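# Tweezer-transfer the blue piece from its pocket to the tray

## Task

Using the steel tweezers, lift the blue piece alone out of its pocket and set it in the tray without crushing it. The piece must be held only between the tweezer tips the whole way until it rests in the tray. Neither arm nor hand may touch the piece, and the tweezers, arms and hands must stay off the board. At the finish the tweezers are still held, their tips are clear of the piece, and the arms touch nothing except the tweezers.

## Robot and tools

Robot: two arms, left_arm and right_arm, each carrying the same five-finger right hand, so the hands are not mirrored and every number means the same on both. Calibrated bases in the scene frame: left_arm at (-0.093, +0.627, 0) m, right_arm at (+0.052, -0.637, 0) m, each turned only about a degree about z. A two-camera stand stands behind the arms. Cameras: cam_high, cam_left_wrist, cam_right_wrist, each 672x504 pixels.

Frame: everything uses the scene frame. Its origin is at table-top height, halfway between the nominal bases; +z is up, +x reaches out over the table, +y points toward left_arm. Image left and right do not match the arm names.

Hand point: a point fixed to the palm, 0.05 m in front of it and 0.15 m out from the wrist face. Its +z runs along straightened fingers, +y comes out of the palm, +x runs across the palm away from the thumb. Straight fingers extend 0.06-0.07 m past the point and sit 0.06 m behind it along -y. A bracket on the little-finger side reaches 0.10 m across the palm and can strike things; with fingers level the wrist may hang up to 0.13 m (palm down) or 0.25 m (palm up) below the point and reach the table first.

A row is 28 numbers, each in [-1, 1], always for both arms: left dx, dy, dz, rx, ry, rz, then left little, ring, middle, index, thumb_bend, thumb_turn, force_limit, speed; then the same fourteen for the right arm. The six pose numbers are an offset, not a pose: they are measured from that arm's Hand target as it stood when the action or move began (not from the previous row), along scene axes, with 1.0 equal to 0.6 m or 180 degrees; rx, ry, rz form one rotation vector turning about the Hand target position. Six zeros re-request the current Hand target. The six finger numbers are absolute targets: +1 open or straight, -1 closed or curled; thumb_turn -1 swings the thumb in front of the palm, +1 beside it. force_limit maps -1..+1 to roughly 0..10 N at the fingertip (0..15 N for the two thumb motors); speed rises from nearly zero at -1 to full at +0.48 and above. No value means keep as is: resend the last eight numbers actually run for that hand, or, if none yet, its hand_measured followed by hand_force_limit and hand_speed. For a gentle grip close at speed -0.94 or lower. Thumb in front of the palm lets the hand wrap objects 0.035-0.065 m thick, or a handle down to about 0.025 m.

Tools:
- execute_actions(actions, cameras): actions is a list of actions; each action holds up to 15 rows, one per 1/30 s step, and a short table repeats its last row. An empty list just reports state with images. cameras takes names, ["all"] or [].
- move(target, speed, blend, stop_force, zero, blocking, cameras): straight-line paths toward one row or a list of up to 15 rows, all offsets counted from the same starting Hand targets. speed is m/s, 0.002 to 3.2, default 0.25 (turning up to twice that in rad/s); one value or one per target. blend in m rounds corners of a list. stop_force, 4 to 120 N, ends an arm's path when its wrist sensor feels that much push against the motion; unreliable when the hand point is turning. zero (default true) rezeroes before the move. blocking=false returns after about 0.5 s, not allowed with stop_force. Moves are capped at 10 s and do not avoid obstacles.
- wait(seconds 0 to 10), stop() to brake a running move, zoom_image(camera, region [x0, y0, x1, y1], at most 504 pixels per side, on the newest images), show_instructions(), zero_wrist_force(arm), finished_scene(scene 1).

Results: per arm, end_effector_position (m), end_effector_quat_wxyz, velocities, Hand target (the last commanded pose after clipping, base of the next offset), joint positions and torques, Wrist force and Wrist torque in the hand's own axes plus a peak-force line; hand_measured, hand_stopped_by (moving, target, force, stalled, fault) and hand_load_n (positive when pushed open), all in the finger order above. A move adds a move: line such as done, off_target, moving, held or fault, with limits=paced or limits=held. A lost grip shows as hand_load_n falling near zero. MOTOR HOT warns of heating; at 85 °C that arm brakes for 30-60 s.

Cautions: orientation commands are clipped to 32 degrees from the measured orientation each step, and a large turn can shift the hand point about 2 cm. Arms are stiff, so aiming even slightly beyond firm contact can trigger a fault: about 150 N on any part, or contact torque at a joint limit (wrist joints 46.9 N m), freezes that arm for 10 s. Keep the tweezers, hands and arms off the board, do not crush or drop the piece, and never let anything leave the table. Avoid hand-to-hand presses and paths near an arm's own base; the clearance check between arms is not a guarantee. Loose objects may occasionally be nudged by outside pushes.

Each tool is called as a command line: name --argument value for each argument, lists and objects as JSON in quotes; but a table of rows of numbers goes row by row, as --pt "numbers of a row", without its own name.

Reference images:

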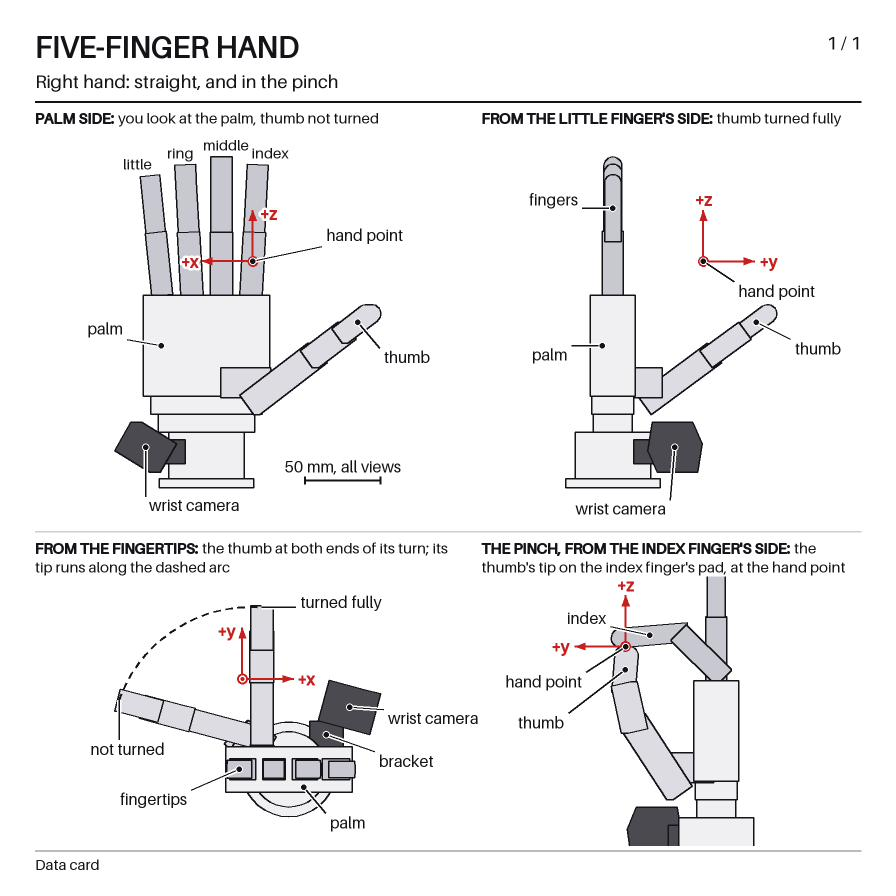

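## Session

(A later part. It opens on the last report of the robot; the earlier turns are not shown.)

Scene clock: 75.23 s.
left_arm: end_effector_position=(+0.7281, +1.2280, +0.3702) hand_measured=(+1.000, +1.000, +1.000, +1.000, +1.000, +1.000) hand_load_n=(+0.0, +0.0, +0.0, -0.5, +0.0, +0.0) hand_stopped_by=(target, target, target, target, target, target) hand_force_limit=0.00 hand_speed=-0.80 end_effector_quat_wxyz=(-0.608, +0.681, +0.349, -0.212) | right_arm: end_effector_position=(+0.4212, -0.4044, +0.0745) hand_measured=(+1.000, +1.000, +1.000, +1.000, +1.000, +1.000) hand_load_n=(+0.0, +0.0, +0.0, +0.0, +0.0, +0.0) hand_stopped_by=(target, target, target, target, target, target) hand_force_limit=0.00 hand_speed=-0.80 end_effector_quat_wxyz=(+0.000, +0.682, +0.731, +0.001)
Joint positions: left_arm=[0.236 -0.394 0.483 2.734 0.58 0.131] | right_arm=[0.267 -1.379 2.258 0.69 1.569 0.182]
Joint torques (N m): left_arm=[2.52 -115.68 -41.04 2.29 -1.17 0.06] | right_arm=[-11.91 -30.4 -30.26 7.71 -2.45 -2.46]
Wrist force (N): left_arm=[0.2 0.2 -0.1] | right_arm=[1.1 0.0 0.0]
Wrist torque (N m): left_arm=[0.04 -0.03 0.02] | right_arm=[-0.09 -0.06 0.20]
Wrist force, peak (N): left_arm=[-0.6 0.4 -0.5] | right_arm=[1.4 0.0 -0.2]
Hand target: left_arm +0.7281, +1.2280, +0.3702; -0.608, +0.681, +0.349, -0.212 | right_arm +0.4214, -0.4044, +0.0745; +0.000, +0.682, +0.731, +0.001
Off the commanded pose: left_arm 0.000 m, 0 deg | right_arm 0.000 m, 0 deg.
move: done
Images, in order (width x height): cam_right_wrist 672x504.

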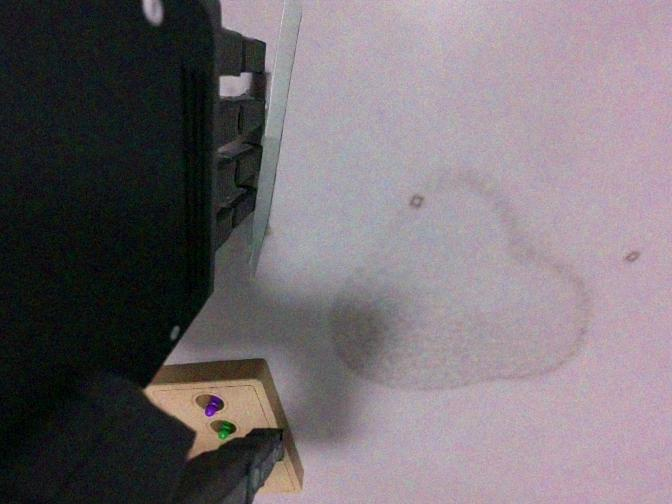

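move --target '[0,0,0,0,0,0,1,1,1,1,1,1,0,-0.8,0.015,0.001,0.008,0,0,0,1,1,1,1,1,1,0,-0.8]' --speed 0.02 --cameras '["cam_right_wrist"]'

zoom_image --camera "cam_right_wrist" --region '[200, 0, 440, 300]'

Scene clock: 76.83 s.
left_arm: end_effector_position=(+0.7281, +1.2280, +0.3702) hand_measured=(+1.000, +1.000, +1.000, +1.000, +1.000, +1.000) hand_load_n=(+0.0, +0.0, +0.0, +0.0, +0.0, -0.5) hand_stopped_by=(target, target, target, target, target, target) hand_force_limit=0.00 hand_speed=-0.80 end_effector_quat_wxyz=(-0.608, +0.681, +0.349, -0.212) | right_arm: end_effector_position=(+0.4303, -0.4038, +0.0793) hand_measured=(+1.000, +1.000, +1.000, +1.000, +1.000, +1.000) hand_load_n=(+0.0, +0.0, +0.0, +0.0, +0.0, +0.0) hand_stopped_by=(target, target, target, target, target, target) hand_force_limit=0.00 hand_speed=-0.80 end_effector_quat_wxyz=(+0.000, +0.682, +0.731, +0.001)
Joint positions: left_arm=[0.236 -0.394 0.483 2.734 0.58 0.131] | right_arm=[0.263 -1.375 2.24 0.704 1.569 0.178]
Joint torques (N m): left_arm=[-0.85 -115.93 -39.78 2.48 -0.91 0.31] | right_arm=[-14.35 -30.92 -29.7 7.38 -2.32 -2.92]
Wrist force (N): left_arm=[0.2 -0.1 -0.4] | right_arm=[1.3 0.1 -0.2]
Wrist torque (N m): left_arm=[0.01 -0.01 0.01] | right_arm=[-0.09 -0.09 0.20]
Wrist force, peak (N): left_arm=[0.2 0.7 -0.3] | right_arm=[1.4 0.2 -0.5]
Hand target: left_arm +0.7281, +1.2280, +0.3702; -0.608, +0.681, +0.349, -0.212 | right_arm +0.4304, -0.4038, +0.0793; +0.000, +0.682, +0.731, +0.001
Off the commanded pose: left_arm 0.000 m, 0 deg | right_arm 0.000 m, 0 deg.
move: done
Images, in order (width x height): cam_right_wrist 672x504.

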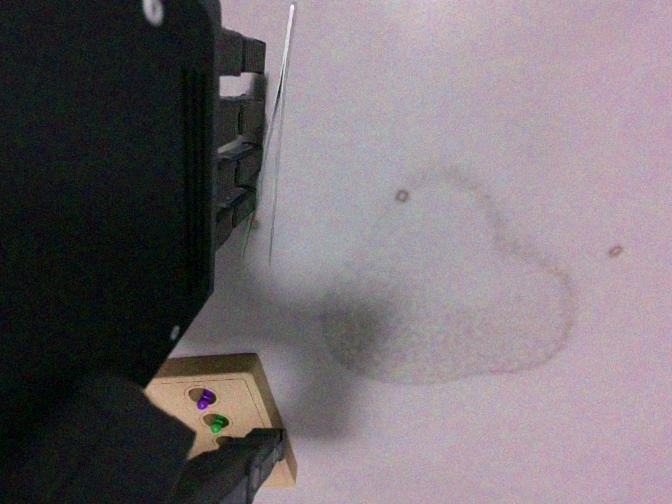

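Scaled by 1.680 from the camera's 672x504 image, which has a finer 960x720 frame.

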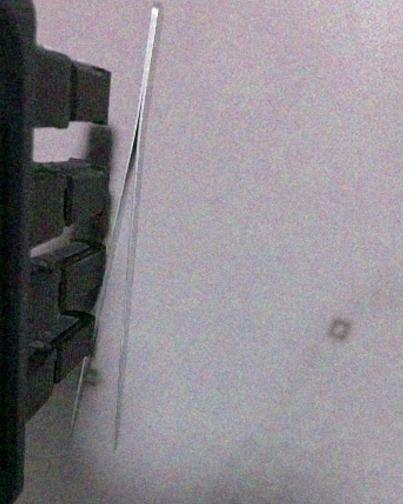

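move --pt "0 0 0 0 0 0 1 1 1 1 1 1 0 -0.8 -0.02 0 0.067 0 0 0 1 1 1 1 1 1 0 -0.8" --pt "0 0 0 0 0 0 1 1 1 1 1 1 0 -0.8 -0.1045 -0.0198 0.051 -0.0214 0.305 0 1 1 1 1 1 1 0 -0.8" --speed 0.2 --blend 0.015

move --target '[0,0,0,0,0,0,1,1,1,1,1,1,0,-0.8,0,0,0,0,0,0,1,1,-0.1,-0.1,0.55,-1,0,0]' --cameras '["cam_right_wrist"]'

zoom_image --camera "cam_right_wrist" --region '[200, 100, 480, 380]'

Scene clock: 87.20 s.
left_arm: end_effector_position=(+0.7281, +1.2280, +0.3702) hand_measured=(+1.000, +1.000, +1.000, +1.000, +1.000, +1.000) hand_load_n=(+0.0, +0.0, +0.0, +0.0, +0.0, -0.5) hand_stopped_by=(target, target, target, target, target, target) hand_force_limit=0.00 hand_speed=-0.80 end_effector_quat_wxyz=(-0.608, +0.681, +0.349, -0.212) | right_arm: end_effector_position=(+0.3677, -0.4157, +0.1099) hand_measured=(+1.000, +1.000, +1.000, +1.000, +1.000, +1.000) hand_load_n=(+0.0, +0.0, +0.0, +0.0, +0.0, +0.0) hand_stopped_by=(target, target, target, target, target, target) hand_force_limit=0.00 hand_speed=-0.80 end_effector_quat_wxyz=(-0.315, +0.606, +0.648, -0.337)
Joint positions: left_arm=[0.236 -0.394 0.483 2.734 0.58 0.131] | right_arm=[0.19 -1.032 2.069 1.49 1.483 0.061]
Joint torques (N m): left_arm=[-0.79 -114.79 -42.2 2.48 -1.02 0.2] | right_arm=[-14.12 -52.87 -25.88 7.43 -2.68 -2.56]
Wrist force (N): left_arm=[0.3 -0.2 -0.3] | right_arm=[0.8 -1.8 0.5]
Wrist torque (N m): left_arm=[0.00 -0.03 0.02] | right_arm=[-0.13 0.07 0.29]
Wrist force, peak (N): left_arm=[-0.1 1.0 -0.5] | right_arm=[0.6 -2.0 0.2]
Hand target: left_arm +0.7281, +1.2280, +0.3702; -0.608, +0.681, +0.349, -0.212 | right_arm +0.3677, -0.4157, +0.1099; -0.315, +0.606, +0.648, -0.337
Off the commanded pose: left_arm 0.000 m, 0 deg | right_arm 0.000 m, 0 deg.
move: done

Scene clock: 88.53 s.
left_arm: end_effector_position=(+0.7281, +1.2280, +0.3702) hand_measured=(+1.000, +1.000, +1.000, +1.000, +1.000, +1.000) hand_load_n=(+0.0, +0.0, +0.0, +0.0, +0.0, -0.5) hand_stopped_by=(target, target, target, target, target, target) hand_force_limit=0.00 hand_speed=-0.80 end_effector_quat_wxyz=(-0.608, +0.681, +0.349, -0.212) | right_arm: end_effector_position=(+0.3677, -0.4157, +0.1099) hand_measured=(+1.000, +1.000, -0.100, -0.100, +0.550, -1.000) hand_load_n=(+0.0, +0.0, +0.0, +0.0, +0.0, +0.0) hand_stopped_by=(target, target, target, target, target, target) hand_force_limit=0.00 hand_speed=0.00 end_effector_quat_wxyz=(-0.315, +0.606, +0.648, -0.337)
Joint positions: left_arm=[0.236 -0.394 0.483 2.734 0.58 0.131] | right_arm=[0.19 -1.032 2.069 1.49 1.483 0.061]
Joint torques (N m): left_arm=[0.42 -116.93 -42.82 2.18 -1.02 -0.05] | right_arm=[-13 -52.66 -22.38 4.46 -0.27 -3.03]
Wrist force (N): left_arm=[0.0 0.0 -0.2] | right_arm=[0.9 -1.6 0.4]
Wrist torque (N m): left_arm=[0.01 0.01 0.00] | right_arm=[-0.09 0.05 0.31]
Wrist force, peak (N): left_arm=[0.0 0.1 -1.2] | right_arm=[0.8 -2.0 0.4]
Hand target: left_arm +0.7281, +1.2280, +0.3702; -0.608, +0.681, +0.349, -0.212 | right_arm +0.3677, -0.4157, +0.1099; -0.315, +0.606, +0.648, -0.337
Off the commanded pose: left_arm 0.000 m, 0 deg | right_arm 0.000 m, 0 deg.
move: done
Images, in order (width x height): cam_right_wrist 672x504.

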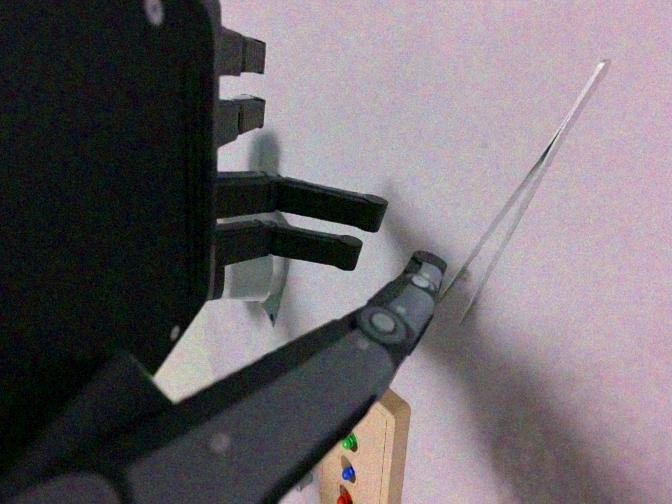

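Scaled by 1.800 from the camera's 672x504 image, which has a finer 960x720 frame.

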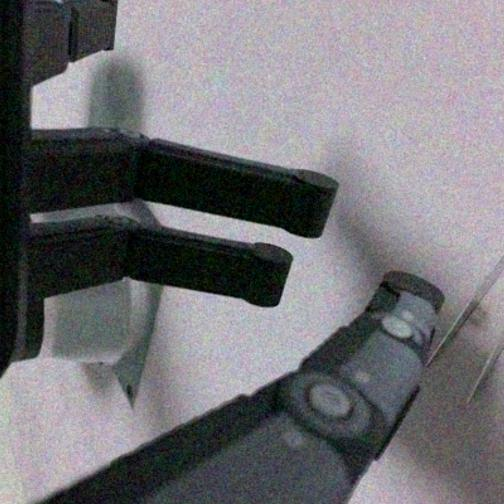

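move --target '[0,0,0,0,0,0,1,1,1,1,1,1,0,-0.8,0.0015,0.002,-0.1,0,0,0,1,1,-0.1,-0.1,0.55,-1,0,0]' --speed 0.15 --cameras '["cam_right_wrist"]'

zoom_image --camera "cam_right_wrist" --region '[300, 140, 500, 340]'

Scene clock: 91.40 s.
left_arm: end_effector_position=(+0.7281, +1.2280, +0.3702) hand_measured=(+1.000, +1.000, +1.000, +1.000, +1.000, +1.000) hand_load_n=(+0.0, +0.0, +0.0, +0.0, +0.0, -0.5) hand_stopped_by=(target, target, target, target, target, target) hand_force_limit=0.00 hand_speed=-0.80 end_effector_quat_wxyz=(-0.608, +0.681, +0.349, -0.212) | right_arm: end_effector_position=(+0.3686, -0.4145, +0.0501) hand_measured=(+1.000, +1.000, -0.100, -0.100, +0.550, -1.000) hand_load_n=(+0.0, +0.0, +0.0, +0.0, +0.0, +0.0) hand_stopped_by=(target, target, target, target, target, target) hand_force_limit=0.00 hand_speed=0.00 end_effector_quat_wxyz=(-0.315, +0.606, +0.648, -0.337)
Joint positions: left_arm=[0.236 -0.394 0.483 2.734 0.58 0.131] | right_arm=[0.192 -0.933 2.067 1.393 1.482 0.062]
Joint torques (N m): left_arm=[-0.8 -119.7 -42.89 2.58 -1.22 0.03] | right_arm=[14.59 -59.8 -20.61 1.3 -2.7 2.12]
Wrist force (N): left_arm=[-0.2 0.1 -0.1] | right_arm=[0.3 -1.8 0.4]
Wrist torque (N m): left_arm=[0.03 0.03 -0.01] | right_arm=[-0.10 0.15 0.08]
Wrist force, peak (N): left_arm=[0.5 -0.6 -0.4] | right_arm=[1.0 -2.5 -0.1]
Hand target: left_arm +0.7281, +1.2280, +0.3702; -0.608, +0.681, +0.349, -0.212 | right_arm +0.3686, -0.4145, +0.0499; -0.315, +0.606, +0.648, -0.337
Off the commanded pose: left_arm 0.000 m, 0 deg | right_arm 0.000 m, 0 deg.
move: done
Images, in order (width x height): cam_right_wrist 672x504.

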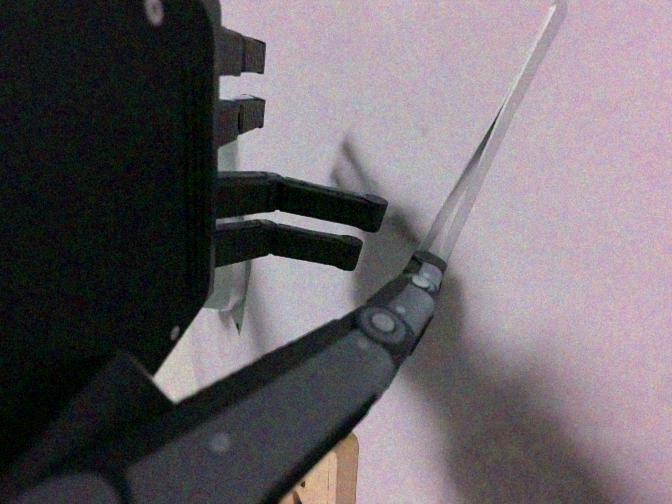

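Scaled by 2.520 from the camera's 672x504 image, which has a finer 960x720 frame.

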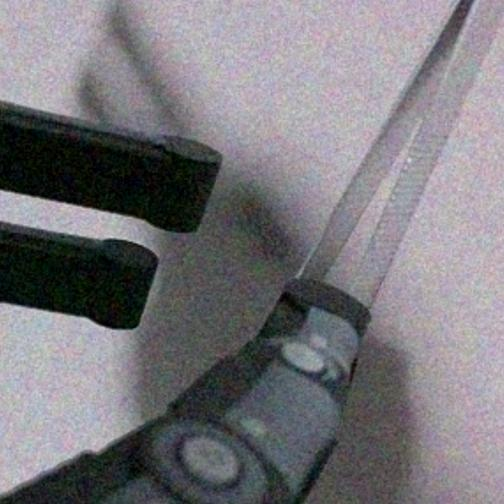

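move --pt "0 0 0 0 0 0 1 1 1 1 1 1 0 -0.8 -0.0035 0 -0.035 0 0 0 1 1 -0.1 -0.1 0.55 -1 0 0" --pt "0 0 0 0 0 0 1 1 1 1 1 1 0 -0.8 -0.0035 0 -0.062 0 0 0 1 1 -0.1 -0.1 0.55 -1 0 0" --speed '[0.06,0.01]' --stop_force 4 --cameras '["cam_right_wrist"]'

zoom_image --camera "cam_right_wrist" --region '[300, 140, 500, 340]'

Scene clock: 95.67 s.
left_arm: end_effector_position=(+0.7281, +1.2280, +0.3702) hand_measured=(+1.000, +1.000, +1.000, +1.000, +1.000, +1.000) hand_load_n=(+0.0, +0.0, +0.0, +0.0, +0.0, -0.5) hand_stopped_by=(target, target, target, target, target, target) hand_force_limit=0.00 hand_speed=-0.80 end_effector_quat_wxyz=(-0.608, +0.681, +0.349, -0.212) | right_arm: end_effector_position=(+0.3665, -0.4145, +0.0197) hand_measured=(+1.000, +1.000, -0.100, -0.100, +0.550, -1.000) hand_load_n=(+0.0, +0.0, -0.5, +0.0, +0.0, +0.0) hand_stopped_by=(target, target, target, target, target, target) hand_force_limit=0.00 hand_speed=0.00 end_effector_quat_wxyz=(-0.315, +0.606, +0.648, -0.337)
Joint positions: left_arm=[0.236 -0.394 0.483 2.734 0.58 0.131] | right_arm=[0.193 -0.882 2.067 1.343 1.481 0.062]
Joint torques (N m): left_arm=[-0.97 -117.06 -42.56 2.54 -1.11 0.37] | right_arm=[8.61 -83.42 -8.78 5.39 -1.49 1.15]
Wrist force (N): left_arm=[0.3 -0.6 -0.5] | right_arm=[0.2 -7.8 -2.1]
Wrist torque (N m): left_arm=[-0.04 -0.02 0.00] | right_arm=[-0.02 0.15 -0.03]
Wrist force, peak (N): left_arm=[0.7 0.5 -0.7] | right_arm=[0.7 -15.6 -5.5]
Hand target: left_arm +0.7281, +1.2280, +0.3702; -0.608, +0.681, +0.349, -0.212 | right_arm +0.3665, -0.4145, +0.0197; -0.315, +0.606, +0.648, -0.337 (not the last commanded pose)
Off the commanded pose: left_arm 0.000 m, 0 deg | right_arm 0.007 m, 0 deg.
move: contact (right_arm); path passed 1 of 2 targets
Images, in order (width x height): cam_right_wrist 672x504.

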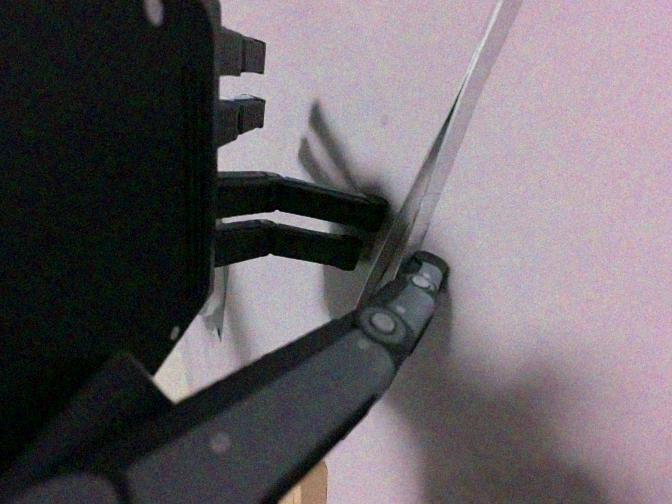

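Scaled by 2.520 from the camera's 672x504 image, which has a finer 960x720 frame.

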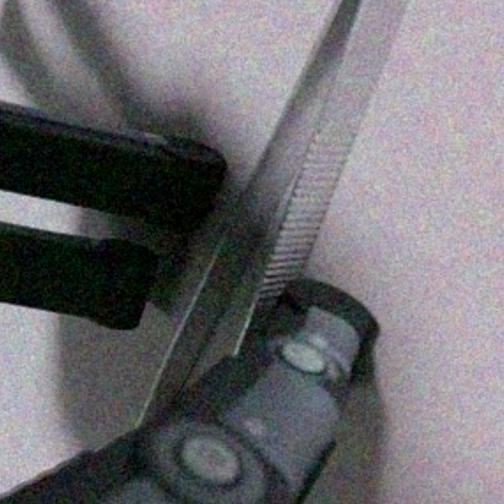

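move --target '[0,0,0,0,0,0,1,1,1,1,1,1,0,-0.8,-0.005,0,0.05,0,0,0,1,1,-0.1,-0.1,0.55,-1,0,0]' --speed 0.1

move --target '[0,0,0,0,0,0,1,1,1,1,1,1,0,-0.8,0,0,0,0.0832,0.0058,0,1,1,-0.19,-0.26,0.51,-1,0,0]' --speed 0.1 --cameras '["cam_right_wrist"]'

zoom_image --camera "cam_right_wrist" --region '[300, 140, 500, 340]'

Scene clock: 104.27 s.
left_arm: end_effector_position=(+0.7281, +1.2280, +0.3702) hand_measured=(+1.000, +1.000, +1.000, +1.000, +1.000, +1.000) hand_load_n=(+0.0, +0.0, +0.0, +0.0, +0.0, -0.5) hand_stopped_by=(target, target, target, target, target, target) hand_force_limit=0.00 hand_speed=-0.80 end_effector_quat_wxyz=(-0.608, +0.681, +0.349, -0.212) | right_arm: end_effector_position=(+0.3635, -0.4145, +0.0496) hand_measured=(+1.000, +1.000, -0.100, -0.100, +0.550, -1.000) hand_load_n=(+0.0, +0.0, +0.0, +0.0, +0.0, +0.0) hand_stopped_by=(target, target, target, target, target, target) hand_force_limit=0.00 hand_speed=0.00 end_effector_quat_wxyz=(-0.315, +0.606, +0.648, -0.337)
Joint positions: left_arm=[0.236 -0.394 0.483 2.734 0.58 0.131] | right_arm=[0.194 -0.936 2.077 1.386 1.48 0.063]
Joint torques (N m): left_arm=[3.35 -115.82 -42.37 1.86 -0.99 0.68] | right_arm=[19.27 -83.75 -3.99 5.99 -2.5 1.82]
Wrist force (N): left_arm=[0.0 -0.6 -0.1] | right_arm=[0.7 -1.8 0.3]
Wrist torque (N m): left_arm=[-0.07 0.01 -0.01] | right_arm=[-0.11 0.08 0.10]
Wrist force, peak (N): left_arm=[0.6 -0.4 -0.6] | right_arm=[0.3 -8.4 -2.5]
Hand target: left_arm +0.7281, +1.2280, +0.3702; -0.608, +0.681, +0.349, -0.212 | right_arm +0.3635, -0.4145, +0.0497; -0.315, +0.606, +0.648, -0.337
Off the commanded pose: left_arm 0.000 m, 0 deg | right_arm 0.000 m, 0 deg.
move: done

Scene clock: 106.07 s.
left_arm: end_effector_position=(+0.7281, +1.2280, +0.3702) hand_measured=(+1.000, +1.000, +1.000, +1.000, +1.000, +1.000) hand_load_n=(+0.0, +0.0, +0.0, +0.0, +0.0, +0.0) hand_stopped_by=(target, target, target, target, target, target) hand_force_limit=0.00 hand_speed=-0.80 end_effector_quat_wxyz=(-0.608, +0.681, +0.349, -0.212) | right_arm: end_effector_position=(+0.3635, -0.4145, +0.0497) hand_measured=(+1.000, +1.000, -0.190, -0.260, +0.510, -1.000) hand_load_n=(+0.0, +0.0, +0.0, +0.0, +0.0, +0.0) hand_stopped_by=(target, target, target, target, target, target) hand_force_limit=0.00 hand_speed=0.00 end_effector_quat_wxyz=(-0.397, +0.556, +0.684, -0.255)
Joint positions: left_arm=[0.236 -0.394 0.483 2.734 0.58 0.131] | right_arm=[0.092 -0.953 2.121 1.378 1.415 -0.212]
Joint torques (N m): left_arm=[-1.36 -117 -41.12 2.53 -1.38 -0.18] | right_arm=[-12.37 -69.25 -3.98 3.16 -2.27 -2.28]
Wrist force (N): left_arm=[0.2 0.2 -0.4] | right_arm=[1.4 -1.7 0.7]
Wrist torque (N m): left_arm=[0.07 -0.02 0.02] | right_arm=[-0.14 0.05 0.34]
Wrist force, peak (N): left_arm=[-0.2 0.2 -0.8] | right_arm=[1.8 -1.7 0.3]
Hand target: left_arm +0.7281, +1.2280, +0.3702; -0.608, +0.681, +0.349, -0.212 | right_arm +0.3635, -0.4145, +0.0497; -0.397, +0.556, +0.684, -0.255
Off the commanded pose: left_arm 0.000 m, 0 deg | right_arm 0.000 m, 0 deg.
move: done
Images, in order (width x height): cam_right_wrist 672x504.

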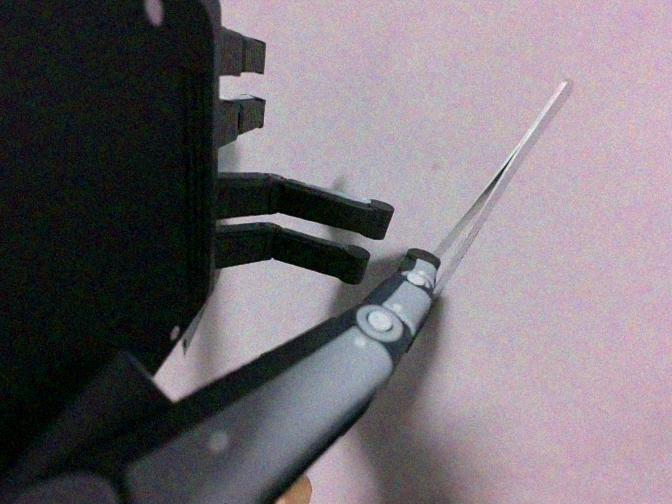

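Scaled by 2.520 from the camera's 672x504 image, which has a finer 960x720 frame.

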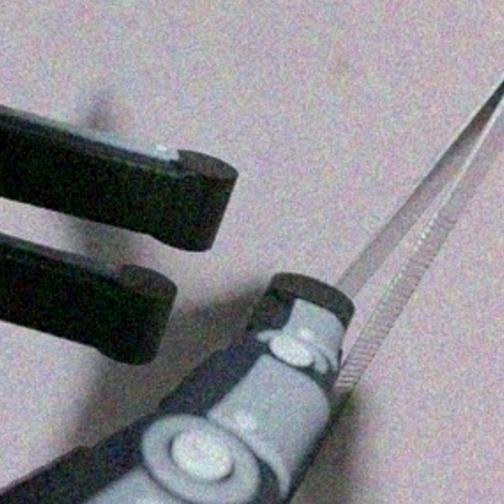

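move --pt "0 0 0 0 0 0 1 1 1 1 1 1 0 -0.8 0 0.02 0 0 0 0 1 1 -0.19 -0.26 0.51 -1 0 0" --pt "0 0 0 0 0 0 1 1 1 1 1 1 0 -0.8 0 0.02 -0.042 0 0 0 1 1 -0.19 -0.26 0.51 -1 0 0" --pt "0 0 0 0 0 0 1 1 1 1 1 1 0 -0.8 0 0.02 -0.072 0 0 0 1 1 -0.19 -0.26 0.51 -1 0 0" --speed '[0.06,0.06,0.006]' --stop_force 4 --cameras '["cam_right_wrist"]'

zoom_image --camera "cam_right_wrist" --region '[300, 140, 500, 340]'

Scene clock: 111.80 s.
left_arm: end_effector_position=(+0.7281, +1.2280, +0.3702) hand_measured=(+1.000, +1.000, +1.000, +1.000, +1.000, +1.000) hand_load_n=(+0.0, +0.0, +0.0, +0.0, +0.0, +0.0) hand_stopped_by=(target, target, target, target, target, target) hand_force_limit=0.00 hand_speed=-0.80 end_effector_quat_wxyz=(-0.608, +0.681, +0.349, -0.212) | right_arm: end_effector_position=(+0.3635, -0.4025, +0.0133) hand_measured=(+1.000, +1.000, -0.190, -0.260, +0.510, -1.000) hand_load_n=(+0.0, +0.0, +0.0, +0.0, -1.0, -0.5) hand_stopped_by=(target, target, target, target, target, target) hand_force_limit=0.00 hand_speed=0.00 end_effector_quat_wxyz=(-0.397, +0.556, +0.684, -0.255)
Joint positions: left_arm=[0.236 -0.394 0.483 2.734 0.58 0.131] | right_arm=[0.115 -0.885 2.105 1.323 1.396 -0.199]
Joint torques (N m): left_arm=[-3.34 -115.27 -43.43 2.14 -1.35 0.57] | right_arm=[17.34 -82.57 -3.69 6.52 -2.7 1.98]
Wrist force (N): left_arm=[0.5 -0.7 0.1] | right_arm=[2.2 -5.3 -2.9]
Wrist torque (N m): left_arm=[-0.09 -0.07 0.01] | right_arm=[-0.28 0.03 0.10]
Wrist force, peak (N): left_arm=[1.1 0.5 -0.4] | right_arm=[1.8 -6.4 -4.7]
Hand target: left_arm +0.7281, +1.2280, +0.3702; -0.608, +0.681, +0.349, -0.212 | right_arm +0.3635, -0.4025, +0.0133; -0.397, +0.556, +0.684, -0.255 (not the last commanded pose)
Off the commanded pose: left_arm 0.000 m, 0 deg | right_arm 0.007 m, 0 deg.
move: contact (right_arm); path passed 2 of 3 targets
Images, in order (width x height): cam_right_wrist 672x504.

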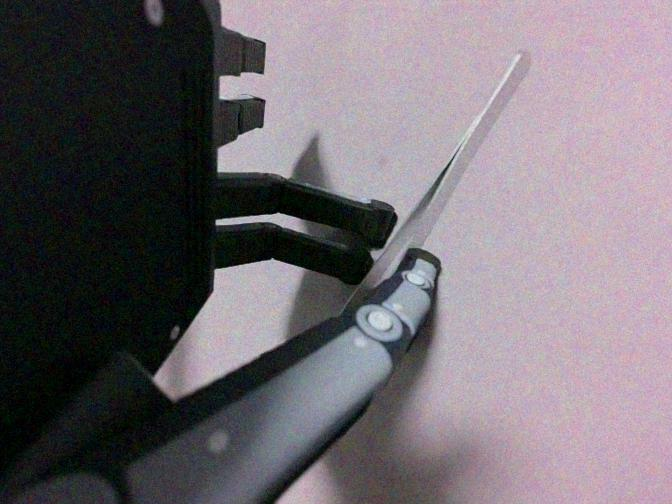

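Scaled by 2.520 from the camera's 672x504 image, which has a finer 960x720 frame.

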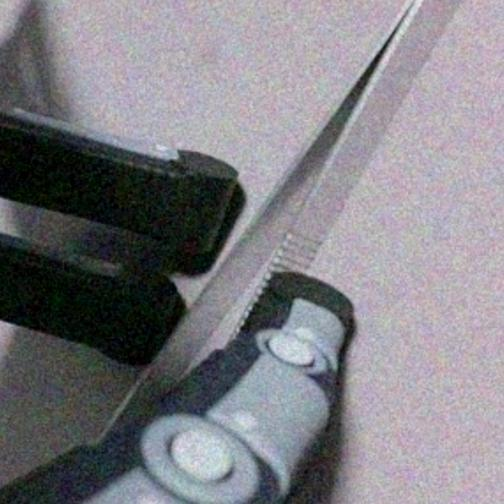

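move --pt "0 0 0 0 0 0 1 1 1 1 1 1 0 -0.8 0 0 0.0025 0 0 0 1 1 -0.19 -0.26 0.51 -1 0 0" --pt "0 0 0 0 0 0 1 1 1 1 1 1 0 -0.8 0 0 0.0025 0 0 0 1 1 -0.25 -0.32 0.45 -1 -0.4 -0.9" --speed 0.02 --cameras '["cam_right_wrist"]'

zoom_image --camera "cam_right_wrist" --region '[300, 140, 500, 340]'

Scene clock: 114.50 s.
left_arm: end_effector_position=(+0.7281, +1.2280, +0.3702) hand_measured=(+1.000, +1.000, +1.000, +1.000, +1.000, +1.000) hand_load_n=(+0.0, +0.0, +0.0, +0.0, +0.0, -0.5) hand_stopped_by=(target, target, target, target, target, target) hand_force_limit=0.00 hand_speed=-0.80 end_effector_quat_wxyz=(-0.608, +0.681, +0.349, -0.212) | right_arm: end_effector_position=(+0.3635, -0.4025, +0.0148) hand_measured=(+1.000, +1.000, -0.250, -0.320, +0.452, -1.000) hand_load_n=(+0.5, +0.0, +1.0, +0.5, +2.5, +0.0) hand_stopped_by=(target, target, target, target, target, target) hand_force_limit=-0.40 hand_speed=-0.90 end_effector_quat_wxyz=(-0.397, +0.556, +0.684, -0.255)
Joint positions: left_arm=[0.236 -0.394 0.483 2.734 0.58 0.131] | right_arm=[0.115 -0.887 2.106 1.326 1.396 -0.199]
Joint torques (N m): left_arm=[-0.34 -117.1 -41.52 2.12 -1.12 0.31] | right_arm=[15.01 -82.04 -1.79 6.96 -2.4 1.48]
Wrist force (N): left_arm=[0.2 0.1 0.0] | right_arm=[1.6 -1.5 0.3]
Wrist torque (N m): left_arm=[0.01 -0.04 0.03] | right_arm=[-0.07 0.02 0.14]
Wrist force, peak (N): left_arm=[0.0 0.3 -1.0] | right_arm=[2.0 -5.1 -2.9]
Hand target: left_arm +0.7281, +1.2280, +0.3702; -0.608, +0.681, +0.349, -0.212 | right_arm +0.3635, -0.4025, +0.0148; -0.397, +0.556, +0.684, -0.255
Off the commanded pose: left_arm 0.000 m, 0 deg | right_arm 0.000 m, 0 deg.
move: done
Images, in order (width x height): cam_right_wrist 672x504.

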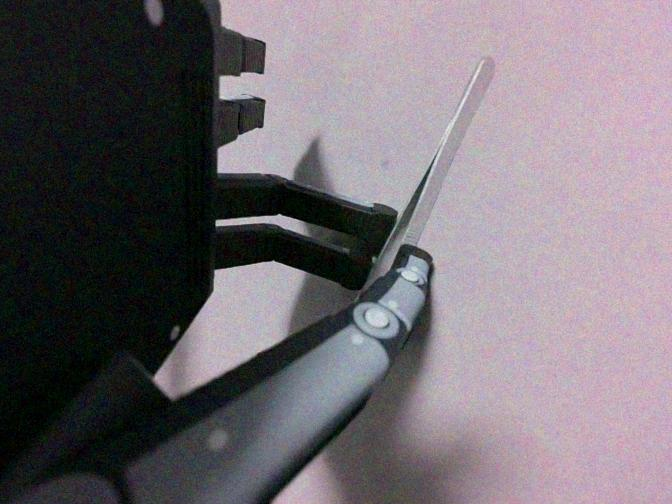

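Scaled by 2.520 from the camera's 672x504 image, which has a finer 960x720 frame.

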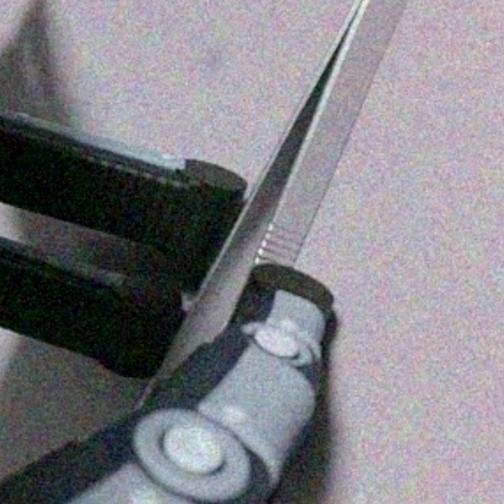

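move --pt "0 0 0 0 0 0 1 1 1 1 1 1 0 -0.8 0 0 0 0 0 0 1 1 -0.22 -0.28 0.5 -1 -0.4 -0.6" --pt "0 0 0 0 0 0 1 1 1 1 1 1 0 -0.8 0 0 -0.0035 0 0 0 1 1 -0.22 -0.28 0.5 -1 -0.4 -0.6" --pt "0 0 0 0 0 0 1 1 1 1 1 1 0 -0.8 0 0 -0.0035 0 0 0 1 1 -0.25 -0.32 0.45 -1 -0.1 -0.9" --pt "0 0 0 0 0 0 1 1 1 1 1 1 0 -0.8 0 0 -0.0055 0 0 0 1 1 -0.25 -0.32 0.45 -1 -0.1 -0.9" --pt "0 0 0 0 0 0 1 1 1 1 1 1 0 -0.8 0 0 -0.0055 0 0 0 1 1 -0.29 -0.36 0.41 -1 -0.1 -0.9" --speed 0.02 --cameras '["cam_right_wrist"]'

zoom_image --camera "cam_right_wrist" --region '[300, 140, 500, 340]'

Scene clock: 119.60 s.
left_arm: end_effector_position=(+0.7281, +1.2280, +0.3702) hand_measured=(+1.000, +1.000, +1.000, +1.000, +1.000, +1.000) hand_load_n=(+0.0, +0.0, +0.0, +0.0, +0.0, -0.5) hand_stopped_by=(target, target, target, target, target, target) hand_force_limit=0.00 hand_speed=-0.80 end_effector_quat_wxyz=(-0.608, +0.681, +0.349, -0.212) | right_arm: end_effector_position=(+0.3635, -0.4025, +0.0115) hand_measured=(+1.000, +1.000, -0.286, -0.360, +0.438, -1.000) hand_load_n=(+0.0, +0.0, +4.5, +2.0, +6.5, -1.5) hand_stopped_by=(target, target, force, target, force, target) hand_force_limit=-0.10 hand_speed=-0.90 end_effector_quat_wxyz=(-0.397, +0.556, +0.684, -0.255)
Joint positions: left_arm=[0.236 -0.394 0.483 2.734 0.58 0.131] | right_arm=[0.115 -0.881 2.105 1.321 1.396 -0.199]
Joint torques (N m): left_arm=[0.05 -117.35 -40.92 2.15 -1.36 0.39] | right_arm=[14.3 -51.27 -14.74 0.15 -2.12 1.52]
Wrist force (N): left_arm=[0.1 0.0 -0.3] | right_arm=[4.5 -7.8 -9.0]
Wrist torque (N m): left_arm=[0.02 -0.01 0.00] | right_arm=[-0.38 0.08 0.00]
Wrist force, peak (N): left_arm=[0.5 0.0 -0.7] | right_arm=[3.7 -11.5 -11.1]
Hand target: left_arm +0.7281, +1.2280, +0.3702; -0.608, +0.681, +0.349, -0.212 | right_arm +0.3635, -0.4025, +0.0115; -0.397, +0.556, +0.684, -0.255
Off the commanded pose: left_arm 0.000 m, 0 deg | right_arm 0.000 m, 0 deg.
move: done
Images, in order (width x height): cam_right_wrist 672x504.

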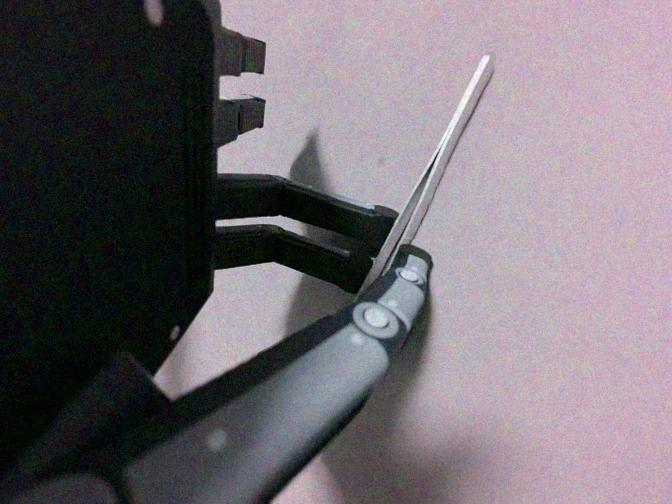

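Scaled by 2.520 from the camera's 672x504 image, which has a finer 960x720 frame.

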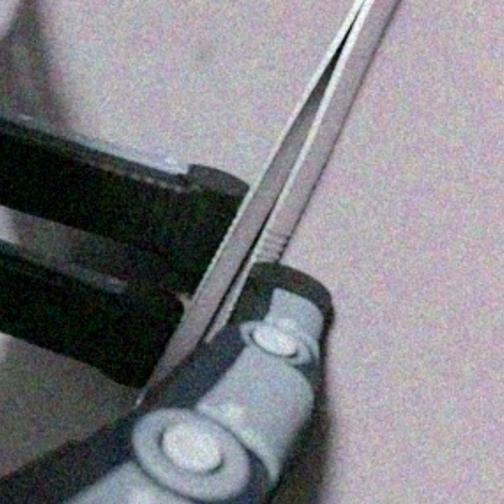

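move --target '[0,0,0,0,0,0,1,1,1,1,1,1,0,-0.8,0,0,0.035,0,0,0,1,1,-0.29,-0.36,0.41,-1,-0.1,-0.9]' --speed 0.03 --cameras '["cam_right_wrist"]'

zoom_image --camera "cam_right_wrist" --region '[300, 140, 500, 340]'

Scene clock: 121.37 s.
left_arm: end_effector_position=(+0.7281, +1.2280, +0.3702) hand_measured=(+1.000, +1.000, +1.000, +1.000, +1.000, +1.000) hand_load_n=(+0.0, +0.0, +0.0, +0.0, +0.0, -0.5) hand_stopped_by=(target, target, target, target, target, target) hand_force_limit=0.00 hand_speed=-0.80 end_effector_quat_wxyz=(-0.608, +0.681, +0.349, -0.212) | right_arm: end_effector_position=(+0.3635, -0.4025, +0.0324) hand_measured=(+1.000, +1.000, -0.286, -0.360, +0.438, -1.000) hand_load_n=(+0.0, +0.0, +4.0, +2.0, +7.5, +1.0) hand_stopped_by=(target, target, force, target, force, target) hand_force_limit=-0.10 hand_speed=-0.90 end_effector_quat_wxyz=(-0.397, +0.556, +0.684, -0.255)
Joint positions: left_arm=[0.236 -0.394 0.483 2.734 0.58 0.131] | right_arm=[0.115 -0.918 2.109 1.354 1.396 -0.199]
Joint torques (N m): left_arm=[2.08 -117.69 -41.2 2.74 -1.13 0.69] | right_arm=[15.32 -80.43 -3.03 6.69 -2.03 1.44]
Wrist force (N): left_arm=[0.2 -0.3 -0.5] | right_arm=[1.5 -1.5 0.8]
Wrist torque (N m): left_arm=[0.00 -0.01 0.01] | right_arm=[-0.11 0.02 0.14]
Wrist force, peak (N): left_arm=[0.3 -0.1 -1.0] | right_arm=[4.8 -8.6 -9.4]
Hand target: left_arm +0.7281, +1.2280, +0.3702; -0.608, +0.681, +0.349, -0.212 | right_arm +0.3635, -0.4025, +0.0325; -0.397, +0.556, +0.684, -0.255
Off the commanded pose: left_arm 0.000 m, 0 deg | right_arm 0.000 m, 0 deg.
move: done
Images, in order (width x height): cam_right_wrist 672x504.

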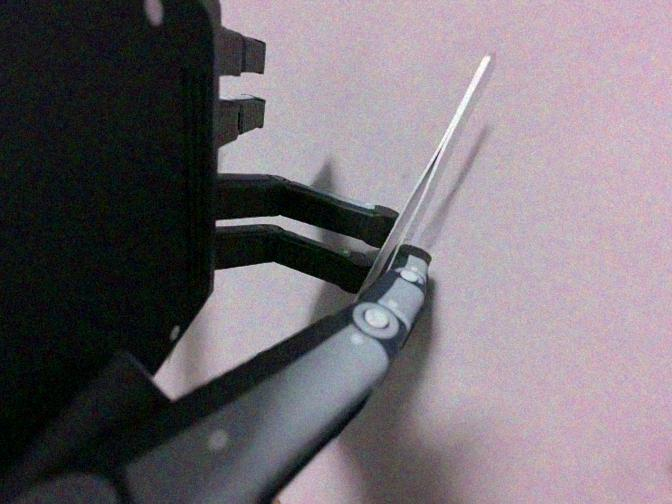

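Scaled by 2.520 from the camera's 672x504 image, which has a finer 960x720 frame.

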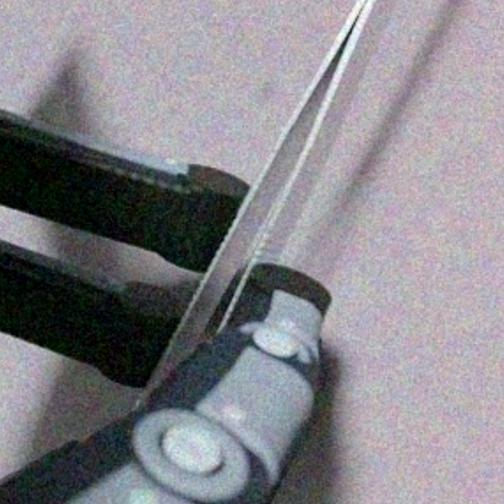

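move --pt "0 0 0 0 0 0 1 1 1 1 1 1 0 -0.8 0 0 0.1 0 0 0 1 1 -0.29 -0.36 0.41 -1 -0.1 -0.9" --pt "0 0 0 0 0 0 1 1 1 1 1 1 0 -0.8 0.12 -0.1 0.45 -0.056 -0.308 -0.0399 1 1 -0.29 -0.36 0.41 -1 -0.1 -0.9" --speed '[0.1,0.2]' --blend 0.02 --cameras '["cam_right_wrist","cam_high"]'

zoom_image --camera "cam_right_wrist" --region '[260, 20, 540, 300]'

Scene clock: 135.13 s.
left_arm: end_effector_position=(+0.7281, +1.2280, +0.3702) hand_measured=(+1.000, +1.000, +1.000, +1.000, +1.000, +1.000) hand_load_n=(+0.0, +0.0, +0.5, +0.0, +0.0, +0.0) hand_stopped_by=(target, target, target, target, target, target) hand_force_limit=0.00 hand_speed=-0.80 end_effector_quat_wxyz=(-0.608, +0.681, +0.349, -0.212) | right_arm: end_effector_position=(+0.4354, -0.4625, +0.3024) hand_measured=(+1.000, +1.000, -0.286, -0.360, +0.438, -1.000) hand_load_n=(+0.0, +0.0, +4.0, +2.5, +7.0, +1.0) hand_stopped_by=(target, target, force, target, force, target) hand_force_limit=-0.10 hand_speed=-0.90 end_effector_quat_wxyz=(-0.001, +0.682, +0.731, +0.000)
Joint positions: left_arm=[0.236 -0.394 0.483 2.734 0.58 0.131] | right_arm=[0.098 -1.686 2.081 1.177 1.57 0.013]
Joint torques (N m): left_arm=[2.96 -117.21 -41.65 2.13 -0.95 0.96] | right_arm=[14.73 -45.09 -41.87 0.83 1.49 2.06]
Wrist force (N): left_arm=[0.4 -0.1 -0.1] | right_arm=[1.0 -0.3 0.3]
Wrist torque (N m): left_arm=[-0.01 -0.06 0.02] | right_arm=[-0.09 -0.04 0.00]
Wrist force, peak (N): left_arm=[0.5 0.2 -0.9] | right_arm=[1.8 -1.7 0.4]
Hand target: left_arm +0.7281, +1.2280, +0.3702; -0.608, +0.681, +0.349, -0.212 | right_arm +0.4355, -0.4625, +0.3025; +0.000, +0.682, +0.731, +0.000
Off the commanded pose: left_arm 0.000 m, 0 deg | right_arm 0.000 m, 0 deg.
move: done
Images, in order (width x height): cam_high 672x504, cam_right_wrist 672x504.

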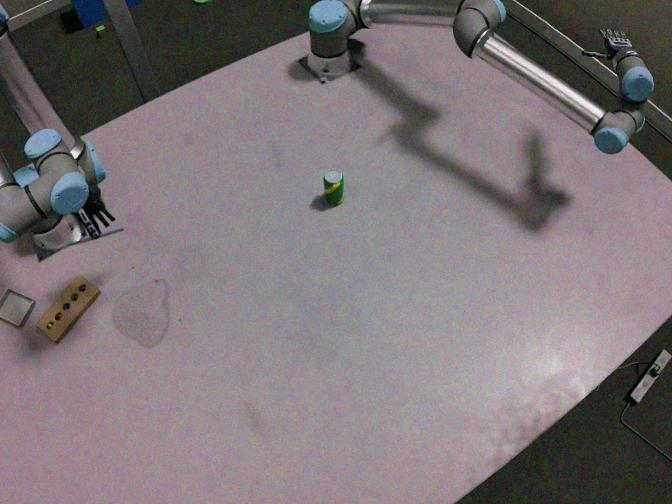

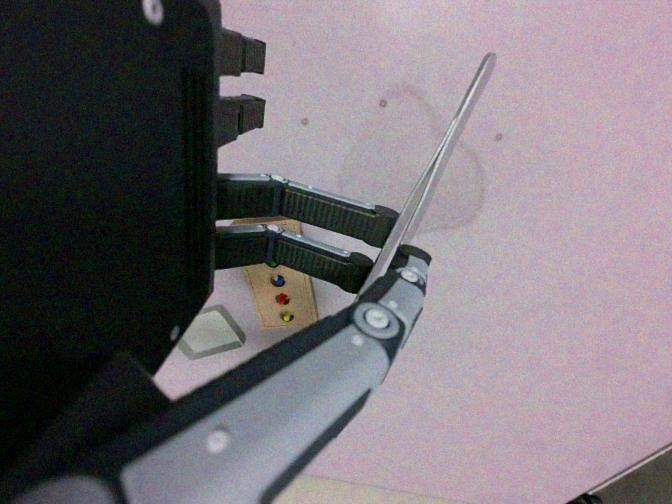

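Scaled by 1.800 from the camera's 672x504 image, which has a finer 960x720 frame.

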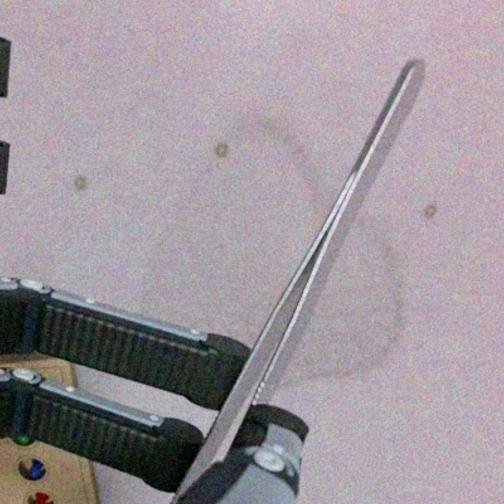

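move --target '[0,0,0,0,0,0,1,1,1,1,1,1,0,-0.8, 0.024,-0.229,0,0,0,-0.8917,1,1,-0.29,-0.36,0.41,-1,-0.1,-0.9]' --speed 0.3 --cameras '["cam_high","cam_right_wrist"]'

Scene clock: 142.80 s.
left_arm: end_effector_position=(+0.7281, +1.2280, +0.3702) hand_measured=(+1.000, +1.000, +1.000, +1.000, +1.000, +1.000) hand_load_n=(+0.0, +0.0, +0.0, +0.0, +0.0, +0.0) hand_stopped_by=(target, target, target, target, target, target) hand_force_limit=0.00 hand_speed=-0.80 end_effector_quat_wxyz=(-0.608, +0.681, +0.349, -0.212) | right_arm: end_effector_position=(+0.4499, -0.5999, +0.3025) hand_measured=(+1.000, +1.000, -0.286, -0.360, +0.438, -1.000) hand_load_n=(+0.0, +0.0, +4.0, +2.5, +7.5, +1.0) hand_stopped_by=(target, target, force, target, force, target) hand_force_limit=-0.10 hand_speed=-0.90 end_effector_quat_wxyz=(+0.000, +0.836, -0.549, +0.000)
Joint positions: left_arm=[0.236 -0.394 0.483 2.734 0.58 0.131] | right_arm=[-0.296 -1.528 1.929 1.169 1.571 2.42]
Joint torques (N m): left_arm=[-1.19 -118.02 -41.63 2.33 -1.36 0.29] | right_arm=[-17.41 -56.75 -23.77 1.57 2.12 1.41]
Wrist force (N): left_arm=[0.4 -0.1 -0.4] | right_arm=[0.9 -0.3 0.4]
Wrist torque (N m): left_arm=[0.00 -0.04 0.02] | right_arm=[-0.07 -0.06 0.00]
Wrist force, peak (N): left_arm=[0.4 0.4 -0.8] | right_arm=[1.6 0.3 -0.1]
Hand target: left_arm +0.7281, +1.2280, +0.3702; -0.608, +0.681, +0.349, -0.212 | right_arm +0.4499, -0.5999, +0.3025; +0.000, +0.836, -0.549, +0.000
Off the commanded pose: left_arm 0.000 m, 0 deg | right_arm 0.000 m, 0 deg.
move: done
Images, in order (width x height): cam_high 672x504, cam_right_wrist 672x504.

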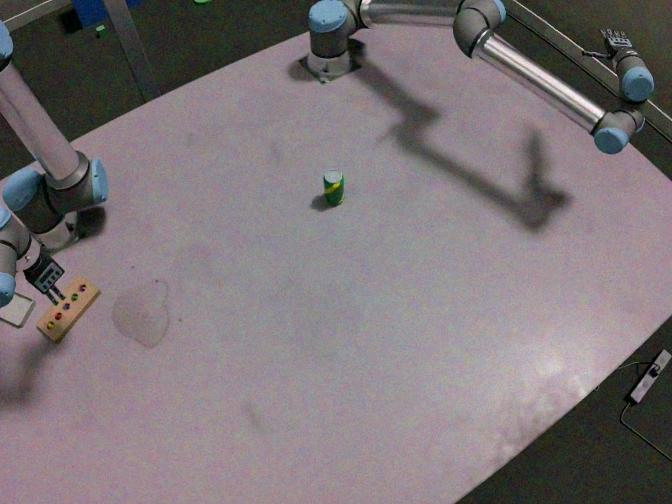

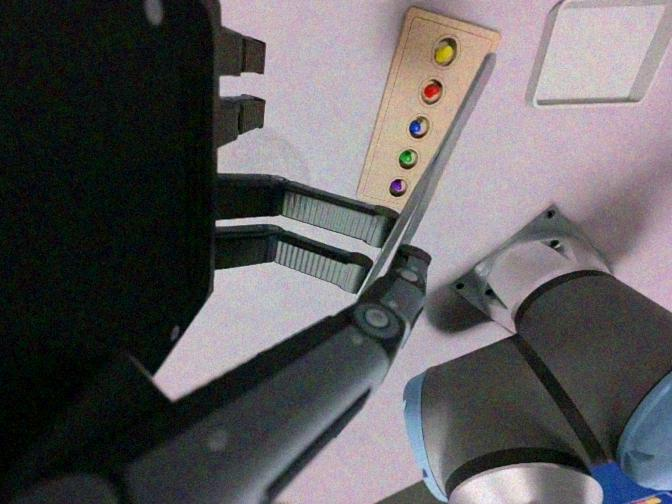

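zoom_image --camera "cam_right_wrist" --region '[340, 0, 520, 220]'

zoom_image --camera "cam_high" --region '[0, 220, 130, 350]'

Scaled by 2.291 from the camera's 672x504 image, which has a finer 960x720 frame.

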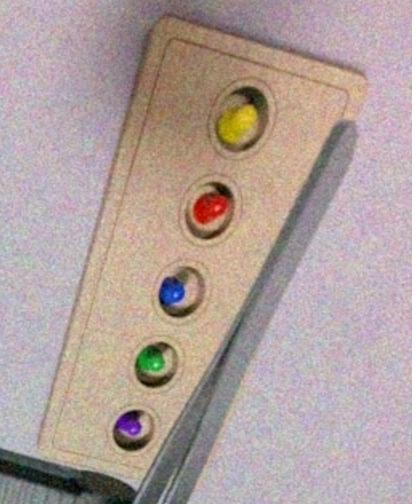

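Scaled by 3.877 from the camera's 672x504 image, which has a finer 960x720 frame.

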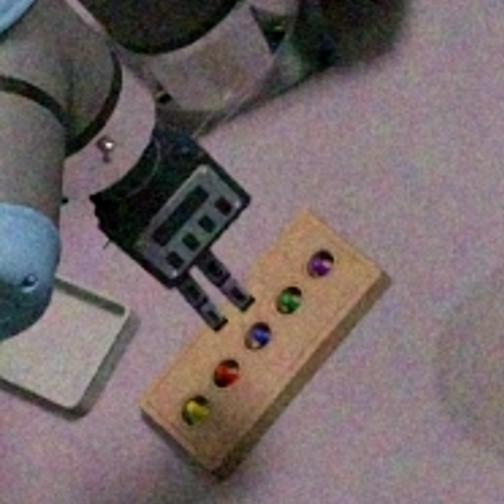

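move --target '[0,0,0,0,0,0,1,1,1,1,1,1,0,-0.8, 0,0,0,-0.2295,-0.09925,0,1,1,-0.29,-0.36,0.41,-1,-0.1,-0.9]' --speed 0.25 --cameras '["cam_high","cam_right_wrist"]'

Scene clock: 149.47 s.
left_arm: end_effector_position=(+0.7281, +1.2280, +0.3702) hand_measured=(+1.000, +1.000, +1.000, +1.000, +1.000, +1.000) hand_load_n=(+0.0, +0.0, +0.0, +0.0, +0.0, +0.0) hand_stopped_by=(target, target, target, target, target, target) hand_force_limit=0.00 hand_speed=-0.80 end_effector_quat_wxyz=(-0.608, +0.681, +0.349, -0.212) | right_arm: end_effector_position=(+0.4499, -0.5999, +0.3025) hand_measured=(+1.000, +1.000, -0.286, -0.360, +0.438, -1.000) hand_load_n=(+0.0, +0.0, +4.0, +2.5, +7.0, +1.0) hand_stopped_by=(target, target, force, target, force, target) hand_force_limit=-0.10 hand_speed=-0.90 end_effector_quat_wxyz=(+0.210, +0.772, -0.507, +0.320)
Joint positions: left_arm=[0.236 -0.394 0.483 2.734 0.58 0.131] | right_arm=[0.118 -1.563 2.007 0.833 2.311 2.719]
Joint torques (N m): left_arm=[0.26 -116.17 -41.94 1.97 -1.06 0.53] | right_arm=[15.41 -27.3 -25 0.87 2.86 1.49]
Wrist force (N): left_arm=[0.1 0.1 -0.3] | right_arm=[2.2 -0.3 0.6]
Wrist torque (N m): left_arm=[0.03 0.00 0.01] | right_arm=[-0.11 0.00 0.05]
Wrist force, peak (N): left_arm=[0.7 0.1 -0.5] | right_arm=[2.5 -0.3 0.6]
Hand target: left_arm +0.7281, +1.2280, +0.3702; -0.608, +0.681, +0.349, -0.212 | right_arm +0.4499, -0.5999, +0.3025; +0.210, +0.772, -0.507, +0.320
Off the commanded pose: left_arm 0.000 m, 0 deg | right_arm 0.000 m, 0 deg.
move: done
Images, in order (width x height): cam_high 672x504, cam_right_wrist 672x504.

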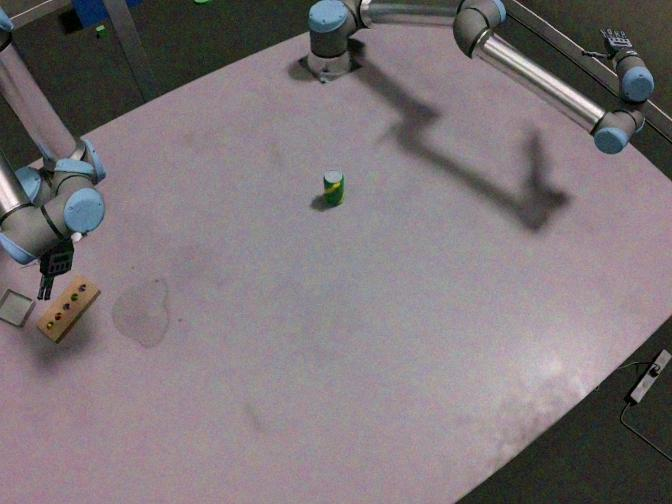

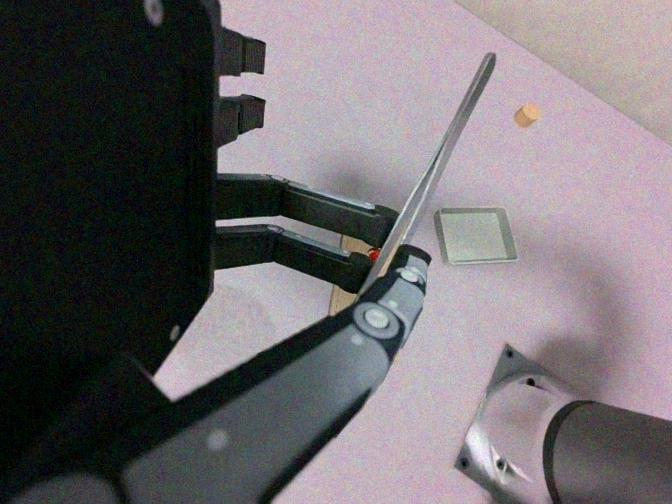

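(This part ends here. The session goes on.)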